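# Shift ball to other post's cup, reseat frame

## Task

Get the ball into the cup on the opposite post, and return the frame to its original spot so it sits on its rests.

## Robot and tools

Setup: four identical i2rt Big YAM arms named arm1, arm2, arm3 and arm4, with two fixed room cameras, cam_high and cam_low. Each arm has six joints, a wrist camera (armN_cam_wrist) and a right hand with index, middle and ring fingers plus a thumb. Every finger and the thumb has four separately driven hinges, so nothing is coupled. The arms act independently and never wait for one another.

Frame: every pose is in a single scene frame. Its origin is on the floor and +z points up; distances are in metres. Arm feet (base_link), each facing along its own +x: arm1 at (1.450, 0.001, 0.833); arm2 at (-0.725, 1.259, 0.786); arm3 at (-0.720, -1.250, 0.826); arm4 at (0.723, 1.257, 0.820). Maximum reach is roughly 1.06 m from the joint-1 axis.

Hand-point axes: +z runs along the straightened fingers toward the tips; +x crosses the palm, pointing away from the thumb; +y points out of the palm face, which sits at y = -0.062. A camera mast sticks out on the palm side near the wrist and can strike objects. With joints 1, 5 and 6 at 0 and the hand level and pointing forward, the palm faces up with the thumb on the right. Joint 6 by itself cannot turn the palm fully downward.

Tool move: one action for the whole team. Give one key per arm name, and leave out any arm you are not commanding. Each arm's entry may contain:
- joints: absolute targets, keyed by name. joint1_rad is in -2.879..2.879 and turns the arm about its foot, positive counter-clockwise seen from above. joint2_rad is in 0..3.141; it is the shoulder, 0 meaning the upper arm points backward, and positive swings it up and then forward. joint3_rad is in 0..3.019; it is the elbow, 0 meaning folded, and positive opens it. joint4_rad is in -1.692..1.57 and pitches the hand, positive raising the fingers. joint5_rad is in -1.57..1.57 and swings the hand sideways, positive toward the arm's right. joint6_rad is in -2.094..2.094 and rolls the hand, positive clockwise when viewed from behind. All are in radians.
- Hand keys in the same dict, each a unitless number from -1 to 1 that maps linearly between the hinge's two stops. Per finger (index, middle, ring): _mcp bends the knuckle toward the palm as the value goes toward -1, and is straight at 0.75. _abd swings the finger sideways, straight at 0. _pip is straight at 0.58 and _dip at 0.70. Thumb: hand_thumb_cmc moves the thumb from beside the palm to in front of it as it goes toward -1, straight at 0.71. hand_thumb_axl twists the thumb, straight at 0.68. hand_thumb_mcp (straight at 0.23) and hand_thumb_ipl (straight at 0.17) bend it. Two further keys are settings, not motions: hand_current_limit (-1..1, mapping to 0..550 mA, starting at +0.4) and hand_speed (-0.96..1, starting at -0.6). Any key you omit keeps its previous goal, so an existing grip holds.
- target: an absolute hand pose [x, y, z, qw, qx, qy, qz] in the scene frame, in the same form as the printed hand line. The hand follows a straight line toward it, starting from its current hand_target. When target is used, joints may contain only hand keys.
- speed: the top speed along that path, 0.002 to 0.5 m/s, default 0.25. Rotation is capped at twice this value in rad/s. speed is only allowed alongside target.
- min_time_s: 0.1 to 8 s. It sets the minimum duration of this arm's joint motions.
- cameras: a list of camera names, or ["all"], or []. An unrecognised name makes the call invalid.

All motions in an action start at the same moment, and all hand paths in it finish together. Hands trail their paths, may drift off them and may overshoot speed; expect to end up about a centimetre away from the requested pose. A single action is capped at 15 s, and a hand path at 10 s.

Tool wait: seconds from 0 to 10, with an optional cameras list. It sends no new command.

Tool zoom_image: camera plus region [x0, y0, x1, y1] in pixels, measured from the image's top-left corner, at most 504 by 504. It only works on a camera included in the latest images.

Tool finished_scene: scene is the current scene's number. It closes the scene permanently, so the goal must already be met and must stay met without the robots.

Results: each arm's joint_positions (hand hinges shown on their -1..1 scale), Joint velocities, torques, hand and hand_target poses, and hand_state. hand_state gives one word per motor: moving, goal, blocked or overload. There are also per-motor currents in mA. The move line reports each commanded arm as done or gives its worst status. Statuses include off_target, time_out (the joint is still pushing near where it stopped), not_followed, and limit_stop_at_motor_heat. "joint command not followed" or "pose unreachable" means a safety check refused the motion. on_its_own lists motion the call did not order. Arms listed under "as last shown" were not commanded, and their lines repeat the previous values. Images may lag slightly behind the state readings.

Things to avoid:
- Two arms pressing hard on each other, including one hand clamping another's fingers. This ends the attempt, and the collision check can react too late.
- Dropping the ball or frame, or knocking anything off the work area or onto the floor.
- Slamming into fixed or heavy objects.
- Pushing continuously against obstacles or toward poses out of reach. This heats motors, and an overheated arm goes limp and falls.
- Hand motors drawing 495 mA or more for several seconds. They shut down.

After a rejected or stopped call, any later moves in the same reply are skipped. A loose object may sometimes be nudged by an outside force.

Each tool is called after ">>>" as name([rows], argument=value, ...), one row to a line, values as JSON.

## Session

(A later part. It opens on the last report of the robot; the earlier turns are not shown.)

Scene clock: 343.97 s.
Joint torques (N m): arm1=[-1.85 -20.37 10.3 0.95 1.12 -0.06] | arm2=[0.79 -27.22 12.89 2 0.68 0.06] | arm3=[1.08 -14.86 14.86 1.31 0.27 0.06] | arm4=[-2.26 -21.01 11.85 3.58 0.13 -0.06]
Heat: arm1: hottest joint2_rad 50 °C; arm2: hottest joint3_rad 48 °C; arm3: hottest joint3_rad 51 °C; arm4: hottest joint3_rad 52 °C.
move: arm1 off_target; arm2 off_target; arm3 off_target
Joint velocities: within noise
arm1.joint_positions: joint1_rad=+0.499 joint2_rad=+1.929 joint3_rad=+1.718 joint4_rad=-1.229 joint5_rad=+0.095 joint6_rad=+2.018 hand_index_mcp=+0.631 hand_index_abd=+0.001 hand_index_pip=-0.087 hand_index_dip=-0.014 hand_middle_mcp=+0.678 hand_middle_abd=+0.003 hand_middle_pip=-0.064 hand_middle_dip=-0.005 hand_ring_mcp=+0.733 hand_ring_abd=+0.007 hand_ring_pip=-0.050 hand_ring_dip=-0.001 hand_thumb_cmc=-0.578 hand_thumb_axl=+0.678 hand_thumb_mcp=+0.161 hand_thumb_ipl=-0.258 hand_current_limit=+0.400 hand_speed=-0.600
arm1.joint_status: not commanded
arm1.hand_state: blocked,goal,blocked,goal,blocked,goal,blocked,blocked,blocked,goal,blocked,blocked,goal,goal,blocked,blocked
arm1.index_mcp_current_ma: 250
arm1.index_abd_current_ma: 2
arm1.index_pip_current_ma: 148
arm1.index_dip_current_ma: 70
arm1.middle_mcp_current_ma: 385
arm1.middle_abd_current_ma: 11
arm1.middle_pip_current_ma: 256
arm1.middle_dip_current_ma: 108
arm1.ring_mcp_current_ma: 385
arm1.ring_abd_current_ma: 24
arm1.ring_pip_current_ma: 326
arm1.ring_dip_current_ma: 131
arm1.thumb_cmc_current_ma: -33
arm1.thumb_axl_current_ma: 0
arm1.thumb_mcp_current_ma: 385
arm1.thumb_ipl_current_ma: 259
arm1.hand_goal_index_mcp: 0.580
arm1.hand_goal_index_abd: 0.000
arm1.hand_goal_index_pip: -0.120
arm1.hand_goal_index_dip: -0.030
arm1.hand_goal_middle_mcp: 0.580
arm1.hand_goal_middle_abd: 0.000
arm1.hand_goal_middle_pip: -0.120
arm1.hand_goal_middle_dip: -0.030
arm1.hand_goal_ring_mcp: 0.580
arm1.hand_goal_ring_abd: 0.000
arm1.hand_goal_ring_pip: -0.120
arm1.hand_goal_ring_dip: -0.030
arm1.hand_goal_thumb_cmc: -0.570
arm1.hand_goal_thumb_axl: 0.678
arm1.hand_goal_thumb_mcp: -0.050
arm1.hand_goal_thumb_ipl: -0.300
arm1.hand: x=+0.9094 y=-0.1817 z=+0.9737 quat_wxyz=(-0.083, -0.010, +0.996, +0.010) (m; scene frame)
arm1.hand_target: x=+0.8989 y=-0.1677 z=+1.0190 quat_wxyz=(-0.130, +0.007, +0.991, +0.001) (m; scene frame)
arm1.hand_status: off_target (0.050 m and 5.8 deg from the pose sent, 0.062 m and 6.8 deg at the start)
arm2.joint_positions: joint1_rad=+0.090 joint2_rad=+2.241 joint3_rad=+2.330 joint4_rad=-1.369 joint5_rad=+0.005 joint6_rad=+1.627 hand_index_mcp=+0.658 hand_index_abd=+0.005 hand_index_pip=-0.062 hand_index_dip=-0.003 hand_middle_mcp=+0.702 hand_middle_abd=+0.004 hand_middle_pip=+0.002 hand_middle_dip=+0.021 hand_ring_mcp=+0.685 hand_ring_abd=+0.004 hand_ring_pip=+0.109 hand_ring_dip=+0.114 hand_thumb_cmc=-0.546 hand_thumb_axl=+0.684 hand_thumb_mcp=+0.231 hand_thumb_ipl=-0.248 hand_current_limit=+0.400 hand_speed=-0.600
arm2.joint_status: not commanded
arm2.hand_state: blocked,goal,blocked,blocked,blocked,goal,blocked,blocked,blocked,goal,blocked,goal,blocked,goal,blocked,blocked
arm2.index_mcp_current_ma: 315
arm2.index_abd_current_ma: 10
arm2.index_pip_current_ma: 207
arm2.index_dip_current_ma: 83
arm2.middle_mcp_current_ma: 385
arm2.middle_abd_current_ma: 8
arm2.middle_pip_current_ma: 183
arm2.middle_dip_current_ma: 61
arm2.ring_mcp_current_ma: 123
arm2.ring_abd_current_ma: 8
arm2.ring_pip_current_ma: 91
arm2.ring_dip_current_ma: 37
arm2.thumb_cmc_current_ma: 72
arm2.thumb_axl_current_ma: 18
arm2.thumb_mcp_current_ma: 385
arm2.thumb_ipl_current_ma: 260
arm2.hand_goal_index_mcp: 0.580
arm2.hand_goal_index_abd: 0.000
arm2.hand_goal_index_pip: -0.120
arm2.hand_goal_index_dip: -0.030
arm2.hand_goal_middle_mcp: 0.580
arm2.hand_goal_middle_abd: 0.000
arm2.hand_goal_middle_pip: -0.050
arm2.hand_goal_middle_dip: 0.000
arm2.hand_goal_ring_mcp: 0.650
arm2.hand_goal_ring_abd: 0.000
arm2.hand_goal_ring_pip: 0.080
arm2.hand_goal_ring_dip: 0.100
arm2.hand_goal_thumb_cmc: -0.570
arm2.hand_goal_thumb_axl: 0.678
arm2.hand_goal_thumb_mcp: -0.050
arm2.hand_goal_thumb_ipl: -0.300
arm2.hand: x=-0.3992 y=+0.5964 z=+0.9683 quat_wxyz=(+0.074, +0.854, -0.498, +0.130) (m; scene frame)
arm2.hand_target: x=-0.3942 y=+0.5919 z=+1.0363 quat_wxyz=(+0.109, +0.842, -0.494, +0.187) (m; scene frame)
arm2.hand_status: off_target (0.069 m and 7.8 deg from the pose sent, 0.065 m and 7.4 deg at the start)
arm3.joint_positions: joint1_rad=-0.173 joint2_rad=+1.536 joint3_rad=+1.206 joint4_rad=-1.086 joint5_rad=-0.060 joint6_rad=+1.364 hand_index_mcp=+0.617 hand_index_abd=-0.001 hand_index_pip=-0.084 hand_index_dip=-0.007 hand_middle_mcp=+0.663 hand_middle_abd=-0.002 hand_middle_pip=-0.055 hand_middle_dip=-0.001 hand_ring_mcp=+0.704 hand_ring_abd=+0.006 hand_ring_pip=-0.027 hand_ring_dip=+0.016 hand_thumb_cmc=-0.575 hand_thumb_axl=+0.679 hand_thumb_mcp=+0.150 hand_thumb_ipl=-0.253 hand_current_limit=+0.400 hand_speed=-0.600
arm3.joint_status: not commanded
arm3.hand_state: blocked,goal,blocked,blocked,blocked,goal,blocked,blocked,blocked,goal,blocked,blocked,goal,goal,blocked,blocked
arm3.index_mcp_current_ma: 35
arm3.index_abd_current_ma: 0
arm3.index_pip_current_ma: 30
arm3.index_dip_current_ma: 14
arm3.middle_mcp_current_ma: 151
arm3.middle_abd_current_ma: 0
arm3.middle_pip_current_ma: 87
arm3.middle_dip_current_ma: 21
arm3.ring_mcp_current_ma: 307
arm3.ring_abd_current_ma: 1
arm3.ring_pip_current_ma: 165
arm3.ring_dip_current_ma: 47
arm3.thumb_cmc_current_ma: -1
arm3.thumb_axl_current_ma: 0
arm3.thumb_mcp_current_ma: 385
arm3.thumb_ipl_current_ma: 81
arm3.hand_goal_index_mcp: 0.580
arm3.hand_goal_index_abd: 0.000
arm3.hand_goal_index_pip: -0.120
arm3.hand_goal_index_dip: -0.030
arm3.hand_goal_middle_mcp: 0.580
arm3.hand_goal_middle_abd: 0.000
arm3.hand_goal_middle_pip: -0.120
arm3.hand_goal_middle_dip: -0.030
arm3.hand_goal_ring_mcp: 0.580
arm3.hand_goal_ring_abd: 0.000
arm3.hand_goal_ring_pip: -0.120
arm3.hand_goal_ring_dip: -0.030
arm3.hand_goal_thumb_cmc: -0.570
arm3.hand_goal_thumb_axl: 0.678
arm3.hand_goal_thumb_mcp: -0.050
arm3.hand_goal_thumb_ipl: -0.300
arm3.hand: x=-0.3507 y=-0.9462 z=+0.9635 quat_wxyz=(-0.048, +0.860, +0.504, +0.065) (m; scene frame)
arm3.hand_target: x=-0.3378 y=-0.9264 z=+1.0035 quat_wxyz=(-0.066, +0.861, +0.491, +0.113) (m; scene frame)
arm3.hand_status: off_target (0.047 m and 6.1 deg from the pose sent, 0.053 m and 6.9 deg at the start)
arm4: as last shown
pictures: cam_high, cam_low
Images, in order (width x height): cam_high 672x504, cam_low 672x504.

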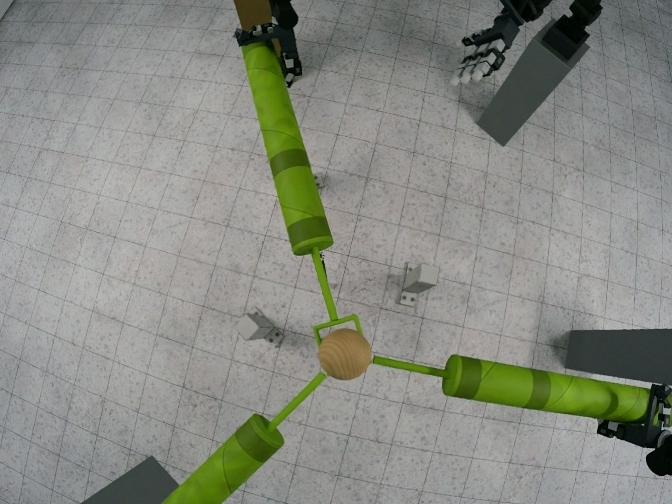

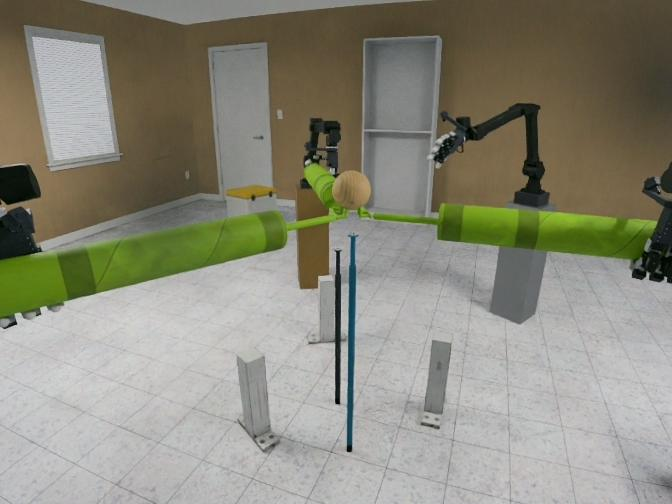

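>>> move(arm1={"target":[0.902,-0.154,0.985,-0.1305,0.006,0.9914,0.0008],"speed":0.04}, arm2={"target":[-0.387,0.6026,1.010,0.1093,0.8424,-0.4933,0.1867],"speed":0.04}, arm3={"target":[-0.331,-0.9105,0.968,-0.0646,0.8615,0.4904,0.1134],"speed":0.04}, cameras=["cam_high","cam_low"])

>>> zoom_image(camera="cam_high", region=[270, 270, 410, 410])

>>> zoom_image(camera="cam_low", region=[280, 130, 420, 260])

Scene clock: 347.97 s.
Joint torques (N m): arm1=[-1.55 -19.43 10.03 1.03 1 0.02] | arm2=[0.97 -27.11 12.79 1.8 0.75 0.07] | arm3=[1.38 -16.44 12.38 1.7 0.41 0.1] | arm4=[-2.32 -21.07 11.86 3.56 0.14 -0.05]
Heat: arm1: hottest joint2_rad 50 °C; arm2: hottest joint3_rad 47 °C; arm3: hottest joint3_rad 51 °C; arm4: hottest joint3_rad 52 °C.
move: arm1 off_target; arm2 off_target; arm3 off_target
Joint velocities: within noise
arm1.joint_positions: joint1_rad=+0.476 joint2_rad=+1.913 joint3_rad=+1.608 joint4_rad=-1.131 joint5_rad=+0.094 joint6_rad=+1.991 hand_index_mcp=+0.631 hand_index_abd=+0.000 hand_index_pip=-0.087 hand_index_dip=-0.014 hand_middle_mcp=+0.678 hand_middle_abd=+0.003 hand_middle_pip=-0.064 hand_middle_dip=-0.004 hand_ring_mcp=+0.733 hand_ring_abd=+0.007 hand_ring_pip=-0.048 hand_ring_dip=+0.003 hand_thumb_cmc=-0.579 hand_thumb_axl=+0.677 hand_thumb_mcp=+0.161 hand_thumb_ipl=-0.258 hand_current_limit=+0.400 hand_speed=-0.600
arm1.joint_status: not commanded
arm1.hand_state: blocked,goal,blocked,goal,blocked,goal,blocked,blocked,blocked,goal,blocked,blocked,goal,goal,blocked,blocked
arm1.index_mcp_current_ma: 250
arm1.index_abd_current_ma: -1
arm1.index_pip_current_ma: 148
arm1.index_dip_current_ma: 70
arm1.middle_mcp_current_ma: 385
arm1.middle_abd_current_ma: 11
arm1.middle_pip_current_ma: 256
arm1.middle_dip_current_ma: 115
arm1.ring_mcp_current_ma: 385
arm1.ring_abd_current_ma: 25
arm1.ring_pip_current_ma: 336
arm1.ring_dip_current_ma: 146
arm1.thumb_cmc_current_ma: -37
arm1.thumb_axl_current_ma: -4
arm1.thumb_mcp_current_ma: 385
arm1.thumb_ipl_current_ma: 259
arm1.hand_goal_index_mcp: 0.580
arm1.hand_goal_index_abd: 0.000
arm1.hand_goal_index_pip: -0.120
arm1.hand_goal_index_dip: -0.030
arm1.hand_goal_middle_mcp: 0.580
arm1.hand_goal_middle_abd: 0.000
arm1.hand_goal_middle_pip: -0.120
arm1.hand_goal_middle_dip: -0.030
arm1.hand_goal_ring_mcp: 0.580
arm1.hand_goal_ring_abd: 0.000
arm1.hand_goal_ring_pip: -0.120
arm1.hand_goal_ring_dip: -0.030
arm1.hand_goal_thumb_cmc: -0.570
arm1.hand_goal_thumb_axl: 0.678
arm1.hand_goal_thumb_mcp: -0.050
arm1.hand_goal_thumb_ipl: -0.300
arm1.hand: x=+0.9147 y=-0.1629 z=+0.9423 quat_wxyz=(-0.085, -0.011, +0.996, +0.010) (m; scene frame)
arm1.hand_target: x=+0.9035 y=-0.1536 z=+0.9843 quat_wxyz=(-0.130, +0.006, +0.991, +0.001) (m; scene frame)
arm1.hand_status: off_target (0.045 m and 5.7 deg from the pose sent, 0.031 m and 5.8 deg at the start)
arm2.joint_positions: joint1_rad=+0.105 joint2_rad=+2.194 joint3_rad=+2.172 joint4_rad=-1.256 joint5_rad=+0.010 joint6_rad=+1.642 hand_index_mcp=+0.658 hand_index_abd=+0.004 hand_index_pip=-0.062 hand_index_dip=-0.003 hand_middle_mcp=+0.702 hand_middle_abd=+0.004 hand_middle_pip=+0.002 hand_middle_dip=+0.021 hand_ring_mcp=+0.685 hand_ring_abd=+0.004 hand_ring_pip=+0.109 hand_ring_dip=+0.117 hand_thumb_cmc=-0.548 hand_thumb_axl=+0.684 hand_thumb_mcp=+0.231 hand_thumb_ipl=-0.248 hand_current_limit=+0.400 hand_speed=-0.600
arm2.joint_status: not commanded
arm2.hand_state: blocked,goal,blocked,blocked,blocked,goal,blocked,blocked,blocked,goal,blocked,goal,blocked,goal,blocked,blocked
arm2.index_mcp_current_ma: 315
arm2.index_abd_current_ma: 8
arm2.index_pip_current_ma: 207
arm2.index_dip_current_ma: 83
arm2.middle_mcp_current_ma: 385
arm2.middle_abd_current_ma: 8
arm2.middle_pip_current_ma: 183
arm2.middle_dip_current_ma: 61
arm2.ring_mcp_current_ma: 123
arm2.ring_abd_current_ma: 8
arm2.ring_pip_current_ma: 91
arm2.ring_dip_current_ma: 48
arm2.thumb_cmc_current_ma: 66
arm2.thumb_axl_current_ma: 18
arm2.thumb_mcp_current_ma: 385
arm2.thumb_ipl_current_ma: 260
arm2.hand_goal_index_mcp: 0.580
arm2.hand_goal_index_abd: 0.000
arm2.hand_goal_index_pip: -0.120
arm2.hand_goal_index_dip: -0.030
arm2.hand_goal_middle_mcp: 0.580
arm2.hand_goal_middle_abd: 0.000
arm2.hand_goal_middle_pip: -0.050
arm2.hand_goal_middle_dip: 0.000
arm2.hand_goal_ring_mcp: 0.650
arm2.hand_goal_ring_abd: 0.000
arm2.hand_goal_ring_pip: 0.080
arm2.hand_goal_ring_dip: 0.100
arm2.hand_goal_thumb_cmc: -0.570
arm2.hand_goal_thumb_axl: 0.678
arm2.hand_goal_thumb_mcp: -0.050
arm2.hand_goal_thumb_ipl: -0.300
arm2.hand: x=-0.3960 y=+0.6105 z=+0.9389 quat_wxyz=(+0.074, +0.854, -0.499, +0.131) (m; scene frame)
arm2.hand_target: x=-0.3891 y=+0.6057 z=+1.0092 quat_wxyz=(+0.109, +0.842, -0.494, +0.187) (m; scene frame)
arm2.hand_status: off_target (0.072 m and 7.7 deg from the pose sent, 0.044 m and 7.8 deg at the start)
arm3.joint_positions: joint1_rad=-0.163 joint2_rad=+1.603 joint3_rad=+1.206 joint4_rad=-1.013 joint5_rad=-0.060 joint6_rad=+1.374 hand_index_mcp=+0.616 hand_index_abd=-0.001 hand_index_pip=-0.085 hand_index_dip=-0.008 hand_middle_mcp=+0.663 hand_middle_abd=-0.002 hand_middle_pip=-0.055 hand_middle_dip=-0.001 hand_ring_mcp=+0.704 hand_ring_abd=+0.008 hand_ring_pip=-0.023 hand_ring_dip=+0.017 hand_thumb_cmc=-0.580 hand_thumb_axl=+0.678 hand_thumb_mcp=+0.150 hand_thumb_ipl=-0.253 hand_current_limit=+0.400 hand_speed=-0.600
arm3.joint_status: not commanded
arm3.hand_state: blocked,goal,blocked,blocked,blocked,goal,blocked,blocked,blocked,goal,blocked,blocked,goal,goal,blocked,blocked
arm3.index_mcp_current_ma: 34
arm3.index_abd_current_ma: 0
arm3.index_pip_current_ma: 28
arm3.index_dip_current_ma: 12
arm3.middle_mcp_current_ma: 151
arm3.middle_abd_current_ma: 0
arm3.middle_pip_current_ma: 87
arm3.middle_dip_current_ma: 21
arm3.ring_mcp_current_ma: 307
arm3.ring_abd_current_ma: 2
arm3.ring_pip_current_ma: 177
arm3.ring_dip_current_ma: 49
arm3.thumb_cmc_current_ma: -3
arm3.thumb_axl_current_ma: 0
arm3.thumb_mcp_current_ma: 385
arm3.thumb_ipl_current_ma: 81
arm3.hand_goal_index_mcp: 0.580
arm3.hand_goal_index_abd: 0.000
arm3.hand_goal_index_pip: -0.120
arm3.hand_goal_index_dip: -0.030
arm3.hand_goal_middle_mcp: 0.580
arm3.hand_goal_middle_abd: 0.000
arm3.hand_goal_middle_pip: -0.120
arm3.hand_goal_middle_dip: -0.030
arm3.hand_goal_ring_mcp: 0.580
arm3.hand_goal_ring_abd: 0.000
arm3.hand_goal_ring_pip: -0.120
arm3.hand_goal_ring_dip: -0.030
arm3.hand_goal_thumb_cmc: -0.570
arm3.hand_goal_thumb_axl: 0.678
arm3.hand_goal_thumb_mcp: -0.050
arm3.hand_goal_thumb_ipl: -0.300
arm3.hand: x=-0.3426 y=-0.9297 z=+0.9350 quat_wxyz=(-0.049, +0.859, +0.504, +0.067) (m; scene frame)
arm3.hand_target: x=-0.3322 y=-0.9118 z=+0.9683 quat_wxyz=(-0.066, +0.861, +0.491, +0.113) (m; scene frame)
arm3.hand_status: off_target (0.040 m and 5.8 deg from the pose sent, 0.041 m and 6.1 deg at the start)
arm4: as last shown
pictures: cam_high, cam_low
Images, in order (width x height): cam_high 672x504, cam_low 672x504.

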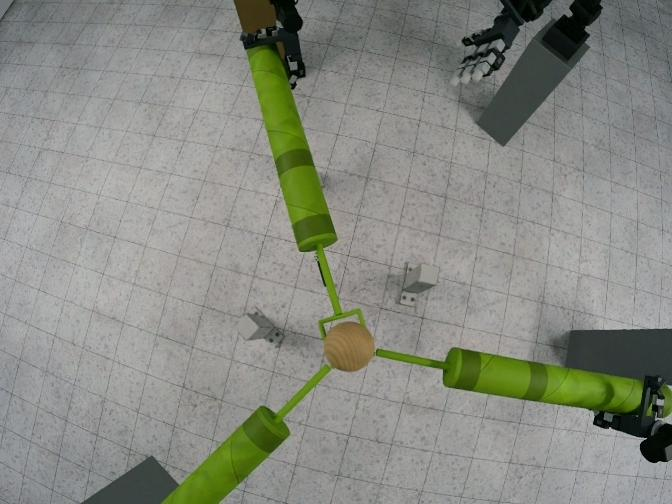

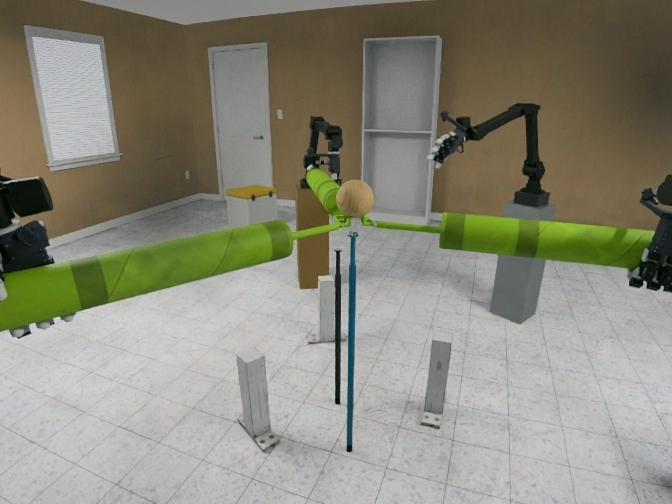

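Scaled by 3.600 from the camera's 672x504 image, which has a finer 960x720 frame.

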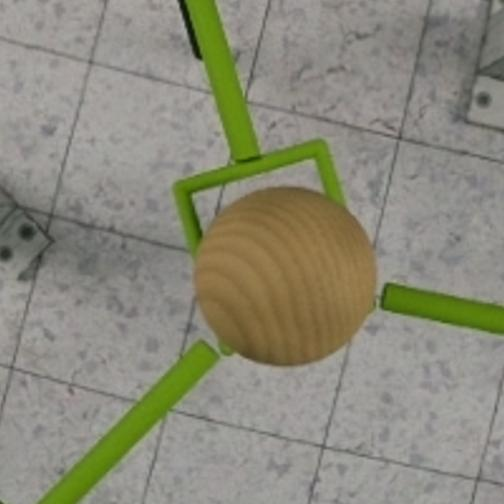

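Scaled by 3.600 from the camera's 672x504 image, which has a finer 960x720 frame.

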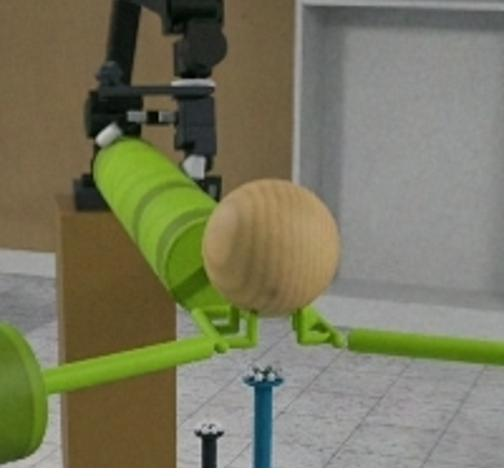

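>>> move(arm1={"target":[0.8985,-0.164,0.955,-0.1305,0.006,0.9914,0.0008],"speed":0.04}, arm2={"target":[-0.3905,0.5926,0.985,0.1093,0.8424,-0.4933,0.1867],"speed":0.04}, arm3={"target":[-0.3345,-0.9205,0.935,-0.0646,0.8615,0.4904,0.1134],"speed":0.04}, cameras=["cam_high","cam_low"])

>>> zoom_image(camera="cam_high", region=[270, 270, 410, 410])

>>> zoom_image(camera="cam_low", region=[280, 130, 420, 260])

Scene clock: 351.40 s.
Joint torques (N m): arm1=[-0.85 -17.03 10.35 1.62 1.1 0.11] | arm2=[0.21 -25 13.22 2.21 0.72 -0.05] | arm3=[0.62 -15.62 10 2 0.39 0.03] | arm4=[-2.32 -21.01 11.84 3.59 0.14 -0.06]
Heat: arm1: hottest joint2_rad 50 °C; arm2: hottest joint3_rad 47 °C; arm3: hottest joint3_rad 52 °C; arm4: hottest joint3_rad 52 °C.
move: arm1 off_target; arm2 off_target; arm3 off_target
Joint velocities: within noise
arm1.joint_positions: joint1_rad=+0.475 joint2_rad=+1.918 joint3_rad=+1.583 joint4_rad=-1.085 joint5_rad=+0.093 joint6_rad=+1.994 hand_index_mcp=+0.626 hand_index_abd=+0.000 hand_index_pip=-0.089 hand_index_dip=-0.014 hand_middle_mcp=+0.678 hand_middle_abd=+0.003 hand_middle_pip=-0.064 hand_middle_dip=-0.002 hand_ring_mcp=+0.733 hand_ring_abd=+0.012 hand_ring_pip=-0.041 hand_ring_dip=+0.008 hand_thumb_cmc=-0.590 hand_thumb_axl=+0.674 hand_thumb_mcp=+0.161 hand_thumb_ipl=-0.258 hand_current_limit=+0.400 hand_speed=-0.600
arm1.joint_status: not commanded
arm1.hand_state: blocked,goal,blocked,goal,blocked,goal,blocked,blocked,blocked,goal,blocked,blocked,goal,goal,blocked,blocked
arm1.index_mcp_current_ma: 224
arm1.index_abd_current_ma: -1
arm1.index_pip_current_ma: 137
arm1.index_dip_current_ma: 69
arm1.middle_mcp_current_ma: 385
arm1.middle_abd_current_ma: 12
arm1.middle_pip_current_ma: 258
arm1.middle_dip_current_ma: 123
arm1.ring_mcp_current_ma: 385
arm1.ring_abd_current_ma: 45
arm1.ring_pip_current_ma: 371
arm1.ring_dip_current_ma: 171
arm1.thumb_cmc_current_ma: -88
arm1.thumb_axl_current_ma: -19
arm1.thumb_mcp_current_ma: 385
arm1.thumb_ipl_current_ma: 257
arm1.hand_goal_index_mcp: 0.580
arm1.hand_goal_index_abd: 0.000
arm1.hand_goal_index_pip: -0.120
arm1.hand_goal_index_dip: -0.030
arm1.hand_goal_middle_mcp: 0.580
arm1.hand_goal_middle_abd: 0.000
arm1.hand_goal_middle_pip: -0.120
arm1.hand_goal_middle_dip: -0.030
arm1.hand_goal_ring_mcp: 0.580
arm1.hand_goal_ring_abd: 0.000
arm1.hand_goal_ring_pip: -0.120
arm1.hand_goal_ring_dip: -0.030
arm1.hand_goal_thumb_cmc: -0.570
arm1.hand_goal_thumb_axl: 0.678
arm1.hand_goal_thumb_mcp: -0.050
arm1.hand_goal_thumb_ipl: -0.300
arm1.hand: x=+0.9129 y=-0.1639 z=+0.9306 quat_wxyz=(-0.092, -0.009, +0.996, +0.006) (m; scene frame)
arm1.hand_target: x=+0.8993 y=-0.1637 z=+0.9552 quat_wxyz=(-0.130, +0.006, +0.991, +0.000) (m; scene frame)
arm1.hand_status: off_target (0.028 m and 4.8 deg from the pose sent, 0.021 m and 5.7 deg at the start)
arm2.joint_positions: joint1_rad=+0.104 joint2_rad=+2.187 joint3_rad=+2.135 joint4_rad=-1.216 joint5_rad=+0.007 joint6_rad=+1.642 hand_index_mcp=+0.658 hand_index_abd=+0.003 hand_index_pip=-0.062 hand_index_dip=-0.005 hand_middle_mcp=+0.702 hand_middle_abd=+0.006 hand_middle_pip=+0.002 hand_middle_dip=+0.021 hand_ring_mcp=+0.686 hand_ring_abd=+0.009 hand_ring_pip=+0.117 hand_ring_dip=+0.121 hand_thumb_cmc=-0.560 hand_thumb_axl=+0.684 hand_thumb_mcp=+0.231 hand_thumb_ipl=-0.248 hand_current_limit=+0.400 hand_speed=-0.600
arm2.joint_status: not commanded
arm2.hand_state: blocked,goal,blocked,blocked,blocked,goal,blocked,blocked,blocked,goal,blocked,blocked,goal,goal,blocked,blocked
arm2.index_mcp_current_ma: 315
arm2.index_abd_current_ma: 6
arm2.index_pip_current_ma: 207
arm2.index_dip_current_ma: 76
arm2.middle_mcp_current_ma: 385
arm2.middle_abd_current_ma: 11
arm2.middle_pip_current_ma: 183
arm2.middle_dip_current_ma: 61
arm2.ring_mcp_current_ma: 124
arm2.ring_abd_current_ma: 18
arm2.ring_pip_current_ma: 120
arm2.ring_dip_current_ma: 62
arm2.thumb_cmc_current_ma: 26
arm2.thumb_axl_current_ma: 18
arm2.thumb_mcp_current_ma: 385
arm2.thumb_ipl_current_ma: 260
arm2.hand_goal_index_mcp: 0.580
arm2.hand_goal_index_abd: 0.000
arm2.hand_goal_index_pip: -0.120
arm2.hand_goal_index_dip: -0.030
arm2.hand_goal_middle_mcp: 0.580
arm2.hand_goal_middle_abd: 0.000
arm2.hand_goal_middle_pip: -0.050
arm2.hand_goal_middle_dip: 0.000
arm2.hand_goal_ring_mcp: 0.650
arm2.hand_goal_ring_abd: 0.000
arm2.hand_goal_ring_pip: 0.080
arm2.hand_goal_ring_dip: 0.100
arm2.hand_goal_thumb_cmc: -0.570
arm2.hand_goal_thumb_axl: 0.678
arm2.hand_goal_thumb_mcp: -0.050
arm2.hand_goal_thumb_ipl: -0.300
arm2.hand: x=-0.3965 y=+0.6099 z=+0.9301 quat_wxyz=(+0.076, +0.853, -0.499, +0.136) (m; scene frame)
arm2.hand_target: x=-0.3923 y=+0.5955 z=+0.9853 quat_wxyz=(+0.109, +0.842, -0.494, +0.186) (m; scene frame)
arm2.hand_status: off_target (0.058 m and 7.0 deg from the pose sent, 0.050 m and 7.7 deg at the start)
arm3.joint_positions: joint1_rad=-0.162 joint2_rad=+1.610 joint3_rad=+1.148 joint4_rad=-0.927 joint5_rad=-0.061 joint6_rad=+1.374 hand_index_mcp=+0.616 hand_index_abd=-0.001 hand_index_pip=-0.088 hand_index_dip=-0.012 hand_middle_mcp=+0.663 hand_middle_abd=+0.000 hand_middle_pip=-0.055 hand_middle_dip=-0.001 hand_ring_mcp=+0.704 hand_ring_abd=+0.012 hand_ring_pip=-0.019 hand_ring_dip=+0.019 hand_thumb_cmc=-0.587 hand_thumb_axl=+0.678 hand_thumb_mcp=+0.150 hand_thumb_ipl=-0.251 hand_current_limit=+0.400 hand_speed=-0.600
arm3.joint_status: not commanded
arm3.hand_state: blocked,goal,blocked,goal,blocked,goal,blocked,blocked,blocked,goal,blocked,blocked,goal,goal,blocked,blocked
arm3.index_mcp_current_ma: 34
arm3.index_abd_current_ma: 0
arm3.index_pip_current_ma: 25
arm3.index_dip_current_ma: 9
arm3.middle_mcp_current_ma: 151
arm3.middle_abd_current_ma: 0
arm3.middle_pip_current_ma: 87
arm3.middle_dip_current_ma: 21
arm3.ring_mcp_current_ma: 307
arm3.ring_abd_current_ma: 4
arm3.ring_pip_current_ma: 192
arm3.ring_dip_current_ma: 53
arm3.thumb_cmc_current_ma: -8
arm3.thumb_axl_current_ma: 0
arm3.thumb_mcp_current_ma: 385
arm3.thumb_ipl_current_ma: 89
arm3.hand_goal_index_mcp: 0.580
arm3.hand_goal_index_abd: 0.000
arm3.hand_goal_index_pip: -0.120
arm3.hand_goal_index_dip: -0.030
arm3.hand_goal_middle_mcp: 0.580
arm3.hand_goal_middle_abd: 0.000
arm3.hand_goal_middle_pip: -0.120
arm3.hand_goal_middle_dip: -0.030
arm3.hand_goal_ring_mcp: 0.580
arm3.hand_goal_ring_abd: 0.000
arm3.hand_goal_ring_pip: -0.120
arm3.hand_goal_ring_dip: -0.030
arm3.hand_goal_thumb_cmc: -0.570
arm3.hand_goal_thumb_axl: 0.678
arm3.hand_goal_thumb_mcp: -0.050
arm3.hand_goal_thumb_ipl: -0.300
arm3.hand: x=-0.3443 y=-0.9317 z=+0.9127 quat_wxyz=(-0.053, +0.859, +0.504, +0.076) (m; scene frame)
arm3.hand_target: x=-0.3351 y=-0.9210 z=+0.9352 quat_wxyz=(-0.065, +0.862, +0.491, +0.113) (m; scene frame)
arm3.hand_status: off_target (0.027 m and 4.7 deg from the pose sent, 0.012 m and 5.8 deg at the start)
arm4.joint_positions: joint1_rad=-0.210 joint2_rad=+1.842 joint3_rad=+1.495 joint4_rad=+0.180 joint5_rad=-0.377 joint6_rad=+0.967 hand_index_mcp=+0.762 hand_index_abd=+0.002 hand_index_pip=+0.577 hand_index_dip=+0.696 hand_middle_mcp=+0.762 hand_middle_abd=+0.002 hand_middle_pip=+0.577 hand_middle_dip=+0.696 hand_ring_mcp=+0.762 hand_ring_abd=+0.002 hand_ring_pip=+0.577 hand_ring_dip=+0.696 hand_thumb_cmc=+0.722 hand_thumb_axl=+0.677 hand_thumb_mcp=+0.226 hand_thumb_ipl=+0.168 hand_current_limit=+0.400 hand_speed=-0.600
arm4.joint_status: not commanded
arm4.hand_state: goal,goal,goal,goal,goal,goal,goal,goal,goal,goal,goal,goal,goal,goal,goal,goal
arm4.index_mcp_current_ma: 15
arm4.index_abd_current_ma: 2
arm4.index_pip_current_ma: 1
arm4.index_dip_current_ma: 0
arm4.middle_mcp_current_ma: 15
arm4.middle_abd_current_ma: 2
arm4.middle_pip_current_ma: 1
arm4.middle_dip_current_ma: 0
arm4.ring_mcp_current_ma: 17
arm4.ring_abd_current_ma: 2
arm4.ring_pip_current_ma: 1
arm4.ring_dip_current_ma: 0
arm4.thumb_cmc_current_ma: 15
arm4.thumb_axl_current_ma: -1
arm4.thumb_mcp_current_ma: 0
arm4.thumb_ipl_current_ma: 0
arm4.hand_goal_index_mcp: 0.754
arm4.hand_goal_index_abd: 0.000
arm4.hand_goal_index_pip: 0.576
arm4.hand_goal_index_dip: 0.696
arm4.hand_goal_middle_mcp: 0.754
arm4.hand_goal_middle_abd: 0.000
arm4.hand_goal_middle_pip: 0.576
arm4.hand_goal_middle_dip: 0.696
arm4.hand_goal_ring_mcp: 0.754
arm4.hand_goal_ring_abd: 0.000
arm4.hand_goal_ring_pip: 0.576
arm4.hand_goal_ring_dip: 0.696
arm4.hand_goal_thumb_cmc: 0.714
arm4.hand_goal_thumb_axl: 0.678
arm4.hand_goal_thumb_mcp: 0.226
arm4.hand_goal_thumb_ipl: 0.168
arm4.hand: x=+0.1618 y=+0.6620 z=+1.1452 quat_wxyz=(+0.611, +0.588, -0.487, +0.209) (m; scene frame)
arm4.hand_target: x=+0.1629 y=+0.6608 z=+1.1768 quat_wxyz=(+0.632, +0.576, -0.473, +0.212) (m; scene frame)
arm4.hand_status: not commanded
pictures: cam_high, cam_low
Images, in order (width x height): cam_high 672x504, cam_low 672x504.

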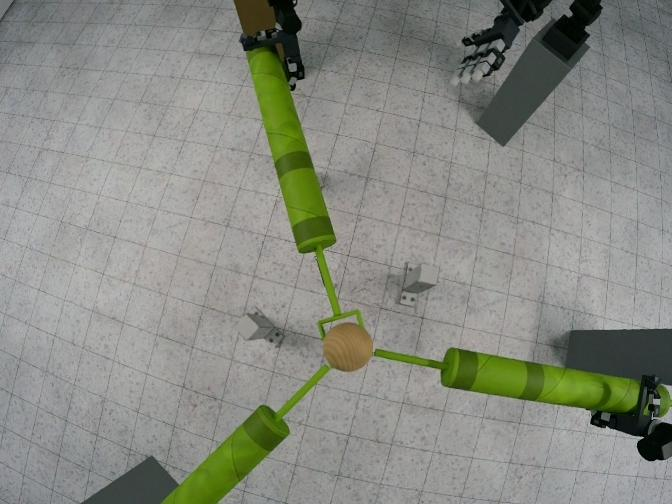

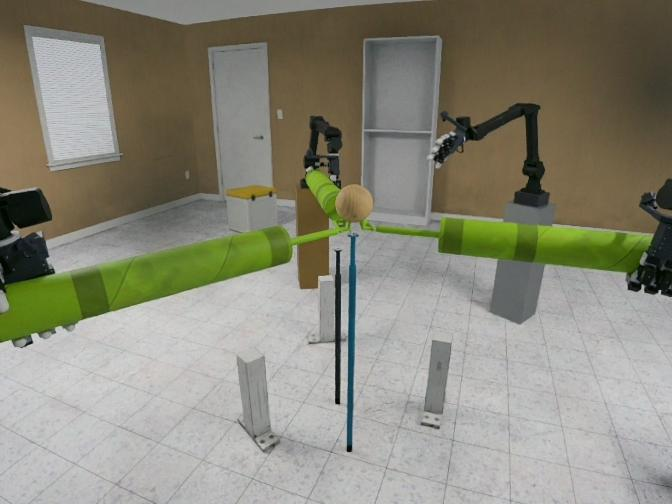

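Scaled by 3.600 from the camera's 672x504 image, which has a finer 960x720 frame.

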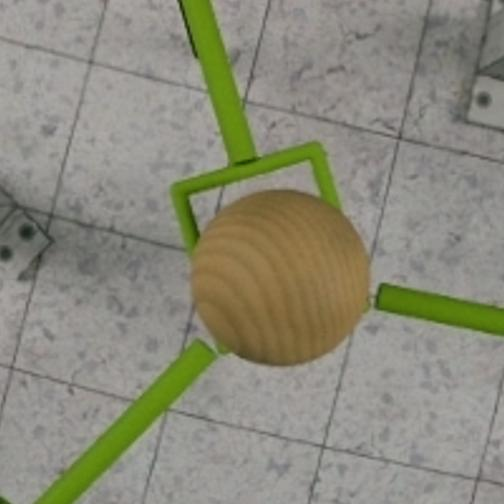

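Scaled by 3.600 from the camera's 672x504 image, which has a finer 960x720 frame.

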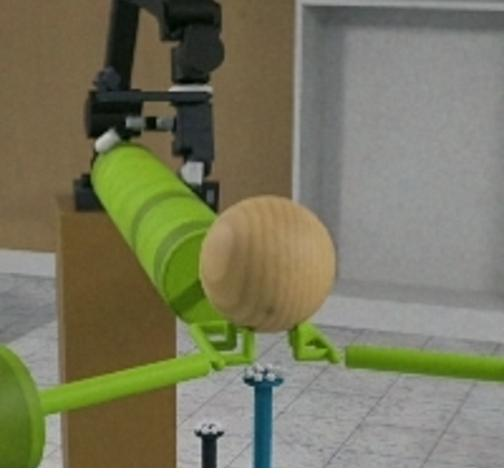

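>>> move(arm1={"target":[0.899,-0.173,0.93,-0.1305,0.006,0.9914,0.0008],"speed":0.04}, arm2={"target":[-0.3905,0.583,0.960,0.1093,0.8424,-0.4933,0.1867],"speed":0.04}, arm3={"target":[-0.3345,-0.930,0.915,-0.0646,0.8615,0.4904,0.1134],"speed":0.04}, cameras=["cam_high","cam_low"])

>>> zoom_image(camera="cam_high", region=[270, 270, 410, 410])

>>> zoom_image(camera="cam_low", region=[280, 130, 420, 260])

Scene clock: 355.07 s.
Joint torques (N m): arm1=[-0.21 -17.08 9.98 1.4 1.19 0.15] | arm2=[0.09 -24.12 13.29 2.37 0.63 -0.11] | arm3=[-0.79 -15.5 9.68 1.88 0.37 -0.05] | arm4=[-2.26 -21.07 11.86 3.58 0.13 -0.05]
Heat: arm1: hottest joint2_rad 49 °C; arm2: hottest joint3_rad 47 °C; arm3: hottest joint3_rad 52 °C; arm4: hottest joint3_rad 52 °C.
move: arm1 off_target; arm2 off_target; arm3 off_target
Joint velocities: within noise
arm1.joint_positions: joint1_rad=+0.487 joint2_rad=+1.946 joint3_rad=+1.563 joint4_rad=-1.025 joint5_rad=+0.093 joint6_rad=+2.001 hand_index_mcp=+0.622 hand_index_abd=+0.000 hand_index_pip=-0.093 hand_index_dip=-0.017 hand_middle_mcp=+0.678 hand_middle_abd=+0.003 hand_middle_pip=-0.064 hand_middle_dip=-0.002 hand_ring_mcp=+0.733 hand_ring_abd=+0.012 hand_ring_pip=-0.039 hand_ring_dip=+0.009 hand_thumb_cmc=-0.592 hand_thumb_axl=+0.674 hand_thumb_mcp=+0.161 hand_thumb_ipl=-0.263 hand_current_limit=+0.400 hand_speed=-0.600
arm1.joint_status: not commanded
arm1.hand_state: blocked,goal,blocked,goal,blocked,goal,blocked,blocked,blocked,goal,blocked,blocked,blocked,goal,blocked,blocked
arm1.index_mcp_current_ma: 201
arm1.index_abd_current_ma: -1
arm1.index_pip_current_ma: 120
arm1.index_dip_current_ma: 57
arm1.middle_mcp_current_ma: 385
arm1.middle_abd_current_ma: 12
arm1.middle_pip_current_ma: 258
arm1.middle_dip_current_ma: 123
arm1.ring_mcp_current_ma: 385
arm1.ring_abd_current_ma: 45
arm1.ring_pip_current_ma: 377
arm1.ring_dip_current_ma: 177
arm1.thumb_cmc_current_ma: -97
arm1.thumb_axl_current_ma: -21
arm1.thumb_mcp_current_ma: 385
arm1.thumb_ipl_current_ma: 227
arm1.hand_goal_index_mcp: 0.580
arm1.hand_goal_index_abd: 0.000
arm1.hand_goal_index_pip: -0.120
arm1.hand_goal_index_dip: -0.030
arm1.hand_goal_middle_mcp: 0.580
arm1.hand_goal_middle_abd: 0.000
arm1.hand_goal_middle_pip: -0.120
arm1.hand_goal_middle_dip: -0.030
arm1.hand_goal_ring_mcp: 0.580
arm1.hand_goal_ring_abd: 0.000
arm1.hand_goal_ring_pip: -0.120
arm1.hand_goal_ring_dip: -0.030
arm1.hand_goal_thumb_cmc: -0.570
arm1.hand_goal_thumb_axl: 0.678
arm1.hand_goal_thumb_mcp: -0.050
arm1.hand_goal_thumb_ipl: -0.300
arm1.hand: x=+0.9104 y=-0.1731 z=+0.9073 quat_wxyz=(-0.097, -0.011, +0.995, +0.003) (m; scene frame)
arm1.hand_target: x=+0.8996 y=-0.1728 z=+0.9300 quat_wxyz=(-0.130, +0.006, +0.991, +0.000) (m; scene frame)
arm1.hand_status: off_target (0.025 m and 4.3 deg from the pose sent, 0.017 m and 4.8 deg at the start)
arm2.joint_positions: joint1_rad=+0.099 joint2_rad=+2.203 joint3_rad=+2.117 joint4_rad=-1.174 joint5_rad=+0.007 joint6_rad=+1.642 hand_index_mcp=+0.658 hand_index_abd=+0.003 hand_index_pip=-0.062 hand_index_dip=-0.006 hand_middle_mcp=+0.702 hand_middle_abd=+0.009 hand_middle_pip=+0.002 hand_middle_dip=+0.024 hand_ring_mcp=+0.686 hand_ring_abd=+0.013 hand_ring_pip=+0.124 hand_ring_dip=+0.131 hand_thumb_cmc=-0.566 hand_thumb_axl=+0.683 hand_thumb_mcp=+0.231 hand_thumb_ipl=-0.248 hand_current_limit=+0.400 hand_speed=-0.600
arm2.joint_status: not commanded
arm2.hand_state: blocked,goal,blocked,blocked,blocked,goal,blocked,blocked,blocked,goal,blocked,blocked,goal,goal,blocked,blocked
arm2.index_mcp_current_ma: 315
arm2.index_abd_current_ma: 5
arm2.index_pip_current_ma: 205
arm2.index_dip_current_ma: 74
arm2.middle_mcp_current_ma: 385
arm2.middle_abd_current_ma: 18
arm2.middle_pip_current_ma: 183
arm2.middle_dip_current_ma: 74
arm2.ring_mcp_current_ma: 125
arm2.ring_abd_current_ma: 30
arm2.ring_pip_current_ma: 147
arm2.ring_dip_current_ma: 98
arm2.thumb_cmc_current_ma: 8
arm2.thumb_axl_current_ma: 15
arm2.thumb_mcp_current_ma: 385
arm2.thumb_ipl_current_ma: 260
arm2.hand_goal_index_mcp: 0.580
arm2.hand_goal_index_abd: 0.000
arm2.hand_goal_index_pip: -0.120
arm2.hand_goal_index_dip: -0.030
arm2.hand_goal_middle_mcp: 0.580
arm2.hand_goal_middle_abd: 0.000
arm2.hand_goal_middle_pip: -0.050
arm2.hand_goal_middle_dip: 0.000
arm2.hand_goal_ring_mcp: 0.650
arm2.hand_goal_ring_abd: 0.000
arm2.hand_goal_ring_pip: 0.080
arm2.hand_goal_ring_dip: 0.100
arm2.hand_goal_thumb_cmc: -0.570
arm2.hand_goal_thumb_axl: 0.678
arm2.hand_goal_thumb_mcp: -0.050
arm2.hand_goal_thumb_ipl: -0.300
arm2.hand: x=-0.3969 y=+0.6036 z=+0.9127 quat_wxyz=(+0.078, +0.851, -0.500, +0.139) (m; scene frame)
arm2.hand_target: x=-0.3920 y=+0.5858 z=+0.9608 quat_wxyz=(+0.109, +0.842, -0.494, +0.186) (m; scene frame)
arm2.hand_status: off_target (0.052 m and 6.6 deg from the pose sent, 0.041 m and 7.0 deg at the start)
arm3.joint_positions: joint1_rad=-0.162 joint2_rad=+1.616 joint3_rad=+1.098 joint4_rad=-0.870 joint5_rad=-0.063 joint6_rad=+1.372 hand_index_mcp=+0.616 hand_index_abd=-0.001 hand_index_pip=-0.089 hand_index_dip=-0.015 hand_middle_mcp=+0.663 hand_middle_abd=+0.000 hand_middle_pip=-0.055 hand_middle_dip=-0.001 hand_ring_mcp=+0.704 hand_ring_abd=+0.012 hand_ring_pip=-0.017 hand_ring_dip=+0.020 hand_thumb_cmc=-0.588 hand_thumb_axl=+0.678 hand_thumb_mcp=+0.150 hand_thumb_ipl=-0.251 hand_current_limit=+0.400 hand_speed=-0.600
arm3.joint_status: not commanded
arm3.hand_state: blocked,goal,blocked,goal,blocked,goal,blocked,blocked,blocked,goal,blocked,blocked,goal,goal,blocked,blocked
arm3.index_mcp_current_ma: 34
arm3.index_abd_current_ma: 0
arm3.index_pip_current_ma: 24
arm3.index_dip_current_ma: 7
arm3.middle_mcp_current_ma: 151
arm3.middle_abd_current_ma: 0
arm3.middle_pip_current_ma: 87
arm3.middle_dip_current_ma: 21
arm3.ring_mcp_current_ma: 307
arm3.ring_abd_current_ma: 3
arm3.ring_pip_current_ma: 198
arm3.ring_dip_current_ma: 55
arm3.thumb_cmc_current_ma: -9
arm3.thumb_axl_current_ma: 0
arm3.thumb_mcp_current_ma: 385
arm3.thumb_ipl_current_ma: 89
arm3.hand_goal_index_mcp: 0.580
arm3.hand_goal_index_abd: 0.000
arm3.hand_goal_index_pip: -0.120
arm3.hand_goal_index_dip: -0.030
arm3.hand_goal_middle_mcp: 0.580
arm3.hand_goal_middle_abd: 0.000
arm3.hand_goal_middle_pip: -0.120
arm3.hand_goal_middle_dip: -0.030
arm3.hand_goal_ring_mcp: 0.580
arm3.hand_goal_ring_abd: 0.000
arm3.hand_goal_ring_pip: -0.120
arm3.hand_goal_ring_dip: -0.030
arm3.hand_goal_thumb_cmc: -0.570
arm3.hand_goal_thumb_axl: 0.678
arm3.hand_goal_thumb_mcp: -0.050
arm3.hand_goal_thumb_ipl: -0.300
arm3.hand: x=-0.3493 y=-0.9373 z=+0.8933 quat_wxyz=(-0.054, +0.858, +0.505, +0.077) (m; scene frame)
arm3.hand_target: x=-0.3350 y=-0.9305 z=+0.9153 quat_wxyz=(-0.065, +0.862, +0.491, +0.113) (m; scene frame)
arm3.hand_status: off_target (0.027 m and 4.7 deg from the pose sent, 0.010 m and 4.7 deg at the start)
arm4: as last shown
pictures: cam_high, cam_low
Images, in order (width x height): cam_high 672x504, cam_low 672x504.

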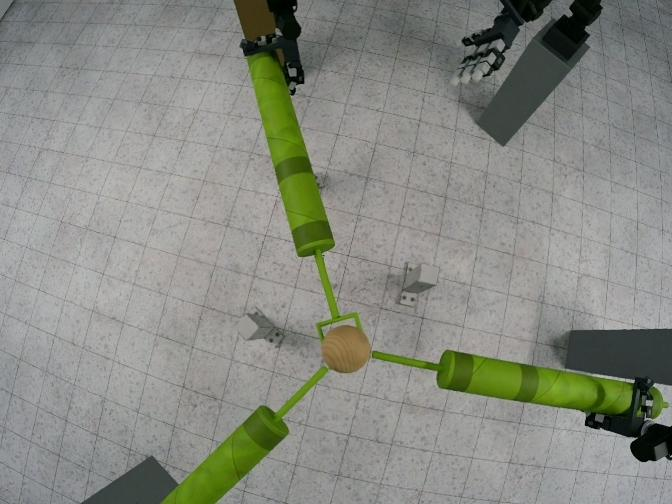

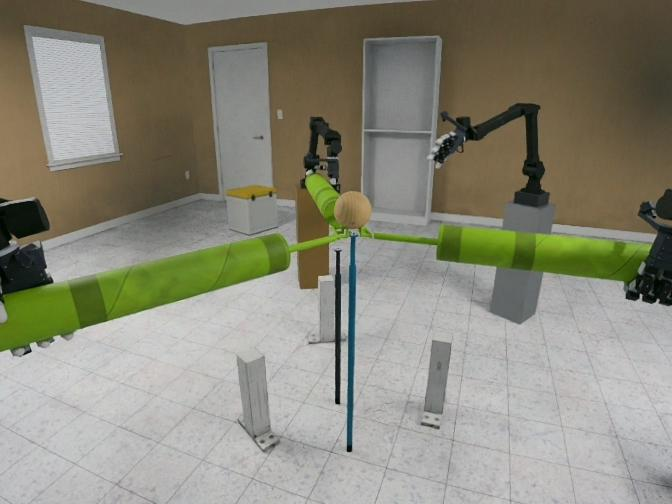

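Scaled by 3.600 from the camera's 672x504 image, which has a finer 960x720 frame.

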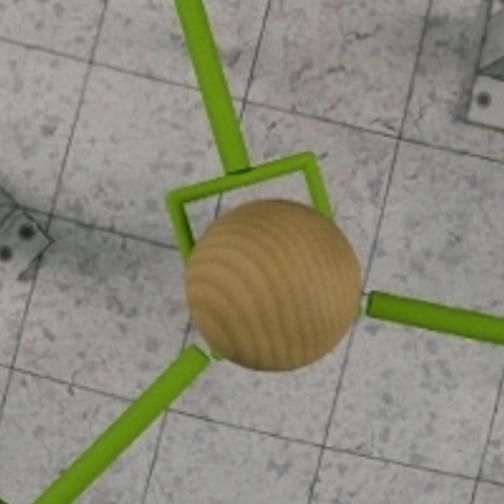

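Scaled by 3.600 from the camera's 672x504 image, which has a finer 960x720 frame.

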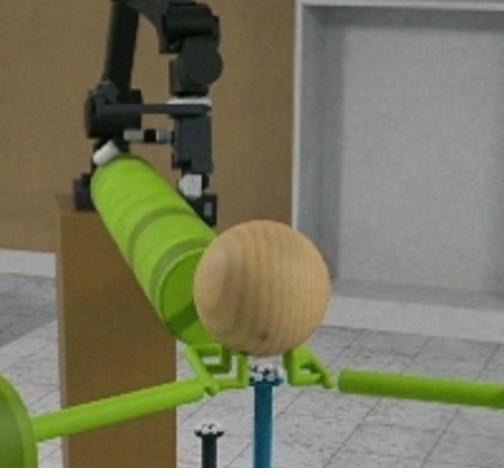

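>>> move(arm1={"target":[0.902,-0.172,0.892,-0.1305,0.006,0.9914,0.0008],"speed":0.03}, arm2={"target":[-0.3875,0.584,0.917,0.1093,0.8424,-0.4933,0.1867],"speed":0.03}, arm3={"target":[-0.3315,-0.929,0.878,-0.0646,0.8615,0.4904,0.1134],"speed":0.03}, cameras=["cam_high","cam_low"])

>>> zoom_image(camera="cam_high", region=[270, 270, 410, 410])

>>> zoom_image(camera="cam_low", region=[280, 130, 420, 260])

Scene clock: 358.80 s.
Joint torques (N m): arm1=[-0.5 -16.44 9.17 1.37 0.98 0.15] | arm2=[0.38 -23.47 12.86 2.36 0.62 -0.08] | arm3=[-0.38 -15.38 9.26 2.22 0.26 -0.06] | arm4=[-2.26 -21.07 11.86 3.62 0.13 -0.06]
Heat: arm1: hottest joint2_rad 49 °C; arm2: hottest joint3_rad 47 °C; arm3: hottest joint3_rad 51 °C; arm4: hottest joint3_rad 52 °C.
move: arm1 off_target; arm2 off_target; arm3 off_target
Joint velocities: within noise
arm1.joint_positions: joint1_rad=+0.487 joint2_rad=+1.966 joint3_rad=+1.507 joint4_rad=-0.937 joint5_rad=+0.099 joint6_rad=+2.001 hand_index_mcp=+0.616 hand_index_abd=+0.000 hand_index_pip=-0.096 hand_index_dip=-0.018 hand_middle_mcp=+0.678 hand_middle_abd=+0.003 hand_middle_pip=-0.064 hand_middle_dip=-0.002 hand_ring_mcp=+0.736 hand_ring_abd=+0.012 hand_ring_pip=-0.033 hand_ring_dip=+0.010 hand_thumb_cmc=-0.603 hand_thumb_axl=+0.674 hand_thumb_mcp=+0.161 hand_thumb_ipl=-0.263 hand_current_limit=+0.400 hand_speed=-0.600
arm1.joint_status: not commanded
arm1.hand_state: blocked,goal,blocked,goal,blocked,goal,blocked,blocked,blocked,goal,blocked,blocked,blocked,goal,blocked,blocked
arm1.index_mcp_current_ma: 171
arm1.index_abd_current_ma: -1
arm1.index_pip_current_ma: 107
arm1.index_dip_current_ma: 52
arm1.middle_mcp_current_ma: 385
arm1.middle_abd_current_ma: 12
arm1.middle_pip_current_ma: 258
arm1.middle_dip_current_ma: 123
arm1.ring_mcp_current_ma: 385
arm1.ring_abd_current_ma: 45
arm1.ring_pip_current_ma: 385
arm1.ring_dip_current_ma: 180
arm1.thumb_cmc_current_ma: -149
arm1.thumb_axl_current_ma: -21
arm1.thumb_mcp_current_ma: 385
arm1.thumb_ipl_current_ma: 227
arm1.hand_goal_index_mcp: 0.580
arm1.hand_goal_index_abd: 0.000
arm1.hand_goal_index_pip: -0.120
arm1.hand_goal_index_dip: -0.030
arm1.hand_goal_middle_mcp: 0.580
arm1.hand_goal_middle_abd: 0.000
arm1.hand_goal_middle_pip: -0.120
arm1.hand_goal_middle_dip: -0.030
arm1.hand_goal_ring_mcp: 0.580
arm1.hand_goal_ring_abd: 0.000
arm1.hand_goal_ring_pip: -0.120
arm1.hand_goal_ring_dip: -0.030
arm1.hand_goal_thumb_cmc: -0.570
arm1.hand_goal_thumb_axl: 0.678
arm1.hand_goal_thumb_mcp: -0.050
arm1.hand_goal_thumb_ipl: -0.300
arm1.hand: x=+0.9120 y=-0.1714 z=+0.8768 quat_wxyz=(-0.104, -0.011, +0.995, +0.003) (m; scene frame)
arm1.hand_target: x=+0.9023 y=-0.1719 z=+0.8922 quat_wxyz=(-0.130, +0.006, +0.991, +0.000) (m; scene frame)
arm1.hand_status: off_target (0.018 m and 3.7 deg from the pose sent, 0.018 m and 4.3 deg at the start)
arm2.joint_positions: joint1_rad=+0.099 joint2_rad=+2.207 joint3_rad=+2.031 joint4_rad=-1.070 joint5_rad=+0.009 joint6_rad=+1.642 hand_index_mcp=+0.657 hand_index_abd=+0.002 hand_index_pip=-0.065 hand_index_dip=-0.008 hand_middle_mcp=+0.702 hand_middle_abd=+0.009 hand_middle_pip=+0.002 hand_middle_dip=+0.025 hand_ring_mcp=+0.686 hand_ring_abd=+0.014 hand_ring_pip=+0.126 hand_ring_dip=+0.134 hand_thumb_cmc=-0.574 hand_thumb_axl=+0.681 hand_thumb_mcp=+0.233 hand_thumb_ipl=-0.248 hand_current_limit=+0.400 hand_speed=-0.600
arm2.joint_status: not commanded
arm2.hand_state: blocked,goal,blocked,blocked,blocked,goal,blocked,blocked,blocked,goal,blocked,blocked,goal,goal,blocked,blocked
arm2.index_mcp_current_ma: 313
arm2.index_abd_current_ma: 4
arm2.index_pip_current_ma: 193
arm2.index_dip_current_ma: 65
arm2.middle_mcp_current_ma: 385
arm2.middle_abd_current_ma: 18
arm2.middle_pip_current_ma: 183
arm2.middle_dip_current_ma: 77
arm2.ring_mcp_current_ma: 125
arm2.ring_abd_current_ma: 33
arm2.ring_pip_current_ma: 156
arm2.ring_dip_current_ma: 112
arm2.thumb_cmc_current_ma: -9
arm2.thumb_axl_current_ma: 8
arm2.thumb_mcp_current_ma: 385
arm2.thumb_ipl_current_ma: 260
arm2.hand_goal_index_mcp: 0.580
arm2.hand_goal_index_abd: 0.000
arm2.hand_goal_index_pip: -0.120
arm2.hand_goal_index_dip: -0.030
arm2.hand_goal_middle_mcp: 0.580
arm2.hand_goal_middle_abd: 0.000
arm2.hand_goal_middle_pip: -0.050
arm2.hand_goal_middle_dip: 0.000
arm2.hand_goal_ring_mcp: 0.650
arm2.hand_goal_ring_abd: 0.000
arm2.hand_goal_ring_pip: 0.080
arm2.hand_goal_ring_dip: 0.100
arm2.hand_goal_thumb_cmc: -0.570
arm2.hand_goal_thumb_axl: 0.678
arm2.hand_goal_thumb_mcp: -0.050
arm2.hand_goal_thumb_ipl: -0.300
arm2.hand: x=-0.3973 y=+0.6031 z=+0.8782 quat_wxyz=(+0.082, +0.850, -0.500, +0.145) (m; scene frame)
arm2.hand_target: x=-0.3887 y=+0.5861 z=+0.9178 quat_wxyz=(+0.109, +0.842, -0.494, +0.187) (m; scene frame)
arm2.hand_status: off_target (0.044 m and 5.8 deg from the pose sent, 0.022 m and 6.6 deg at the start)
arm3.joint_positions: joint1_rad=-0.163 joint2_rad=+1.666 joint3_rad=+1.060 joint4_rad=-0.778 joint5_rad=-0.061 joint6_rad=+1.371 hand_index_mcp=+0.616 hand_index_abd=+0.000 hand_index_pip=-0.090 hand_index_dip=-0.015 hand_middle_mcp=+0.663 hand_middle_abd=+0.000 hand_middle_pip=-0.055 hand_middle_dip=-0.001 hand_ring_mcp=+0.704 hand_ring_abd=+0.012 hand_ring_pip=-0.016 hand_ring_dip=+0.022 hand_thumb_cmc=-0.590 hand_thumb_axl=+0.677 hand_thumb_mcp=+0.150 hand_thumb_ipl=-0.251 hand_current_limit=+0.400 hand_speed=-0.600
arm3.joint_status: not commanded
arm3.hand_state: blocked,goal,blocked,goal,blocked,goal,blocked,blocked,blocked,goal,blocked,blocked,blocked,goal,blocked,blocked
arm3.index_mcp_current_ma: 34
arm3.index_abd_current_ma: 0
arm3.index_pip_current_ma: 21
arm3.index_dip_current_ma: 6
arm3.middle_mcp_current_ma: 151
arm3.middle_abd_current_ma: 0
arm3.middle_pip_current_ma: 87
arm3.middle_dip_current_ma: 21
arm3.ring_mcp_current_ma: 307
arm3.ring_abd_current_ma: 3
arm3.ring_pip_current_ma: 202
arm3.ring_dip_current_ma: 59
arm3.thumb_cmc_current_ma: -11
arm3.thumb_axl_current_ma: 0
arm3.thumb_mcp_current_ma: 385
arm3.thumb_ipl_current_ma: 90
arm3.hand_goal_index_mcp: 0.580
arm3.hand_goal_index_abd: 0.000
arm3.hand_goal_index_pip: -0.120
arm3.hand_goal_index_dip: -0.030
arm3.hand_goal_middle_mcp: 0.580
arm3.hand_goal_middle_abd: 0.000
arm3.hand_goal_middle_pip: -0.120
arm3.hand_goal_middle_dip: -0.030
arm3.hand_goal_ring_mcp: 0.580
arm3.hand_goal_ring_abd: 0.000
arm3.hand_goal_ring_pip: -0.120
arm3.hand_goal_ring_dip: -0.030
arm3.hand_goal_thumb_cmc: -0.570
arm3.hand_goal_thumb_axl: 0.678
arm3.hand_goal_thumb_mcp: -0.050
arm3.hand_goal_thumb_ipl: -0.300
arm3.hand: x=-0.3472 y=-0.9366 z=+0.8604 quat_wxyz=(-0.054, +0.858, +0.505, +0.079) (m; scene frame)
arm3.hand_target: x=-0.3319 y=-0.9294 z=+0.8785 quat_wxyz=(-0.065, +0.861, +0.491, +0.113) (m; scene frame)
arm3.hand_status: off_target (0.025 m and 4.5 deg from the pose sent, 0.025 m and 4.7 deg at the start)
arm4: as last shown
pictures: cam_high, cam_low
Images, in order (width x height): cam_high 672x504, cam_low 672x504.

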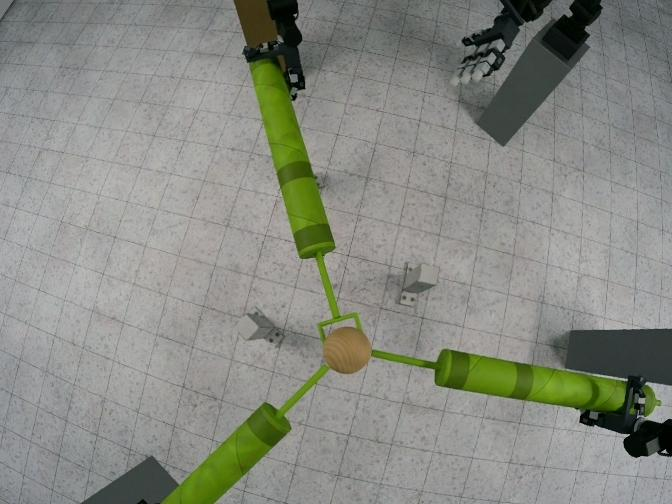

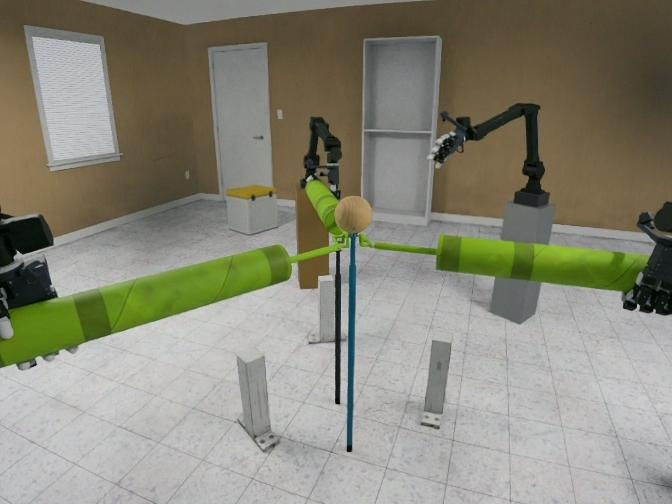

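Scaled by 3.600 from the camera's 672x504 image, which has a finer 960x720 frame.

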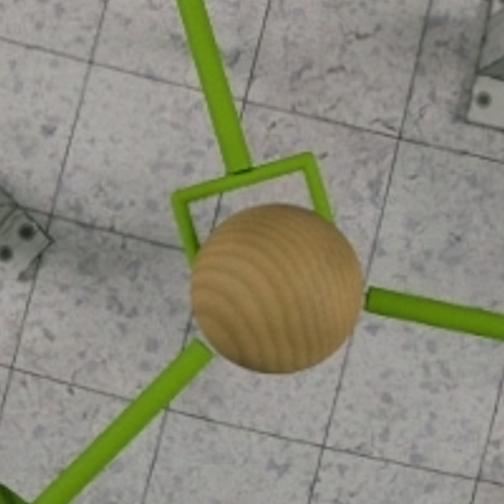

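Scaled by 3.600 from the camera's 672x504 image, which has a finer 960x720 frame.

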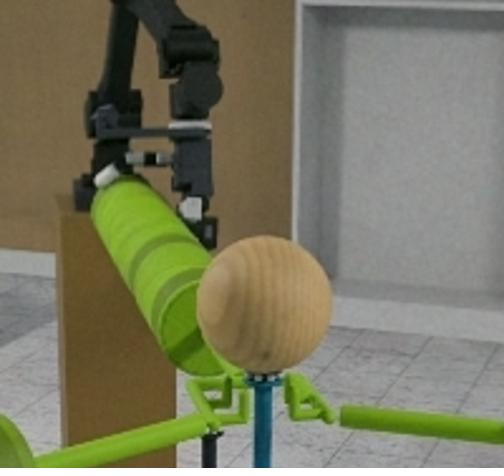

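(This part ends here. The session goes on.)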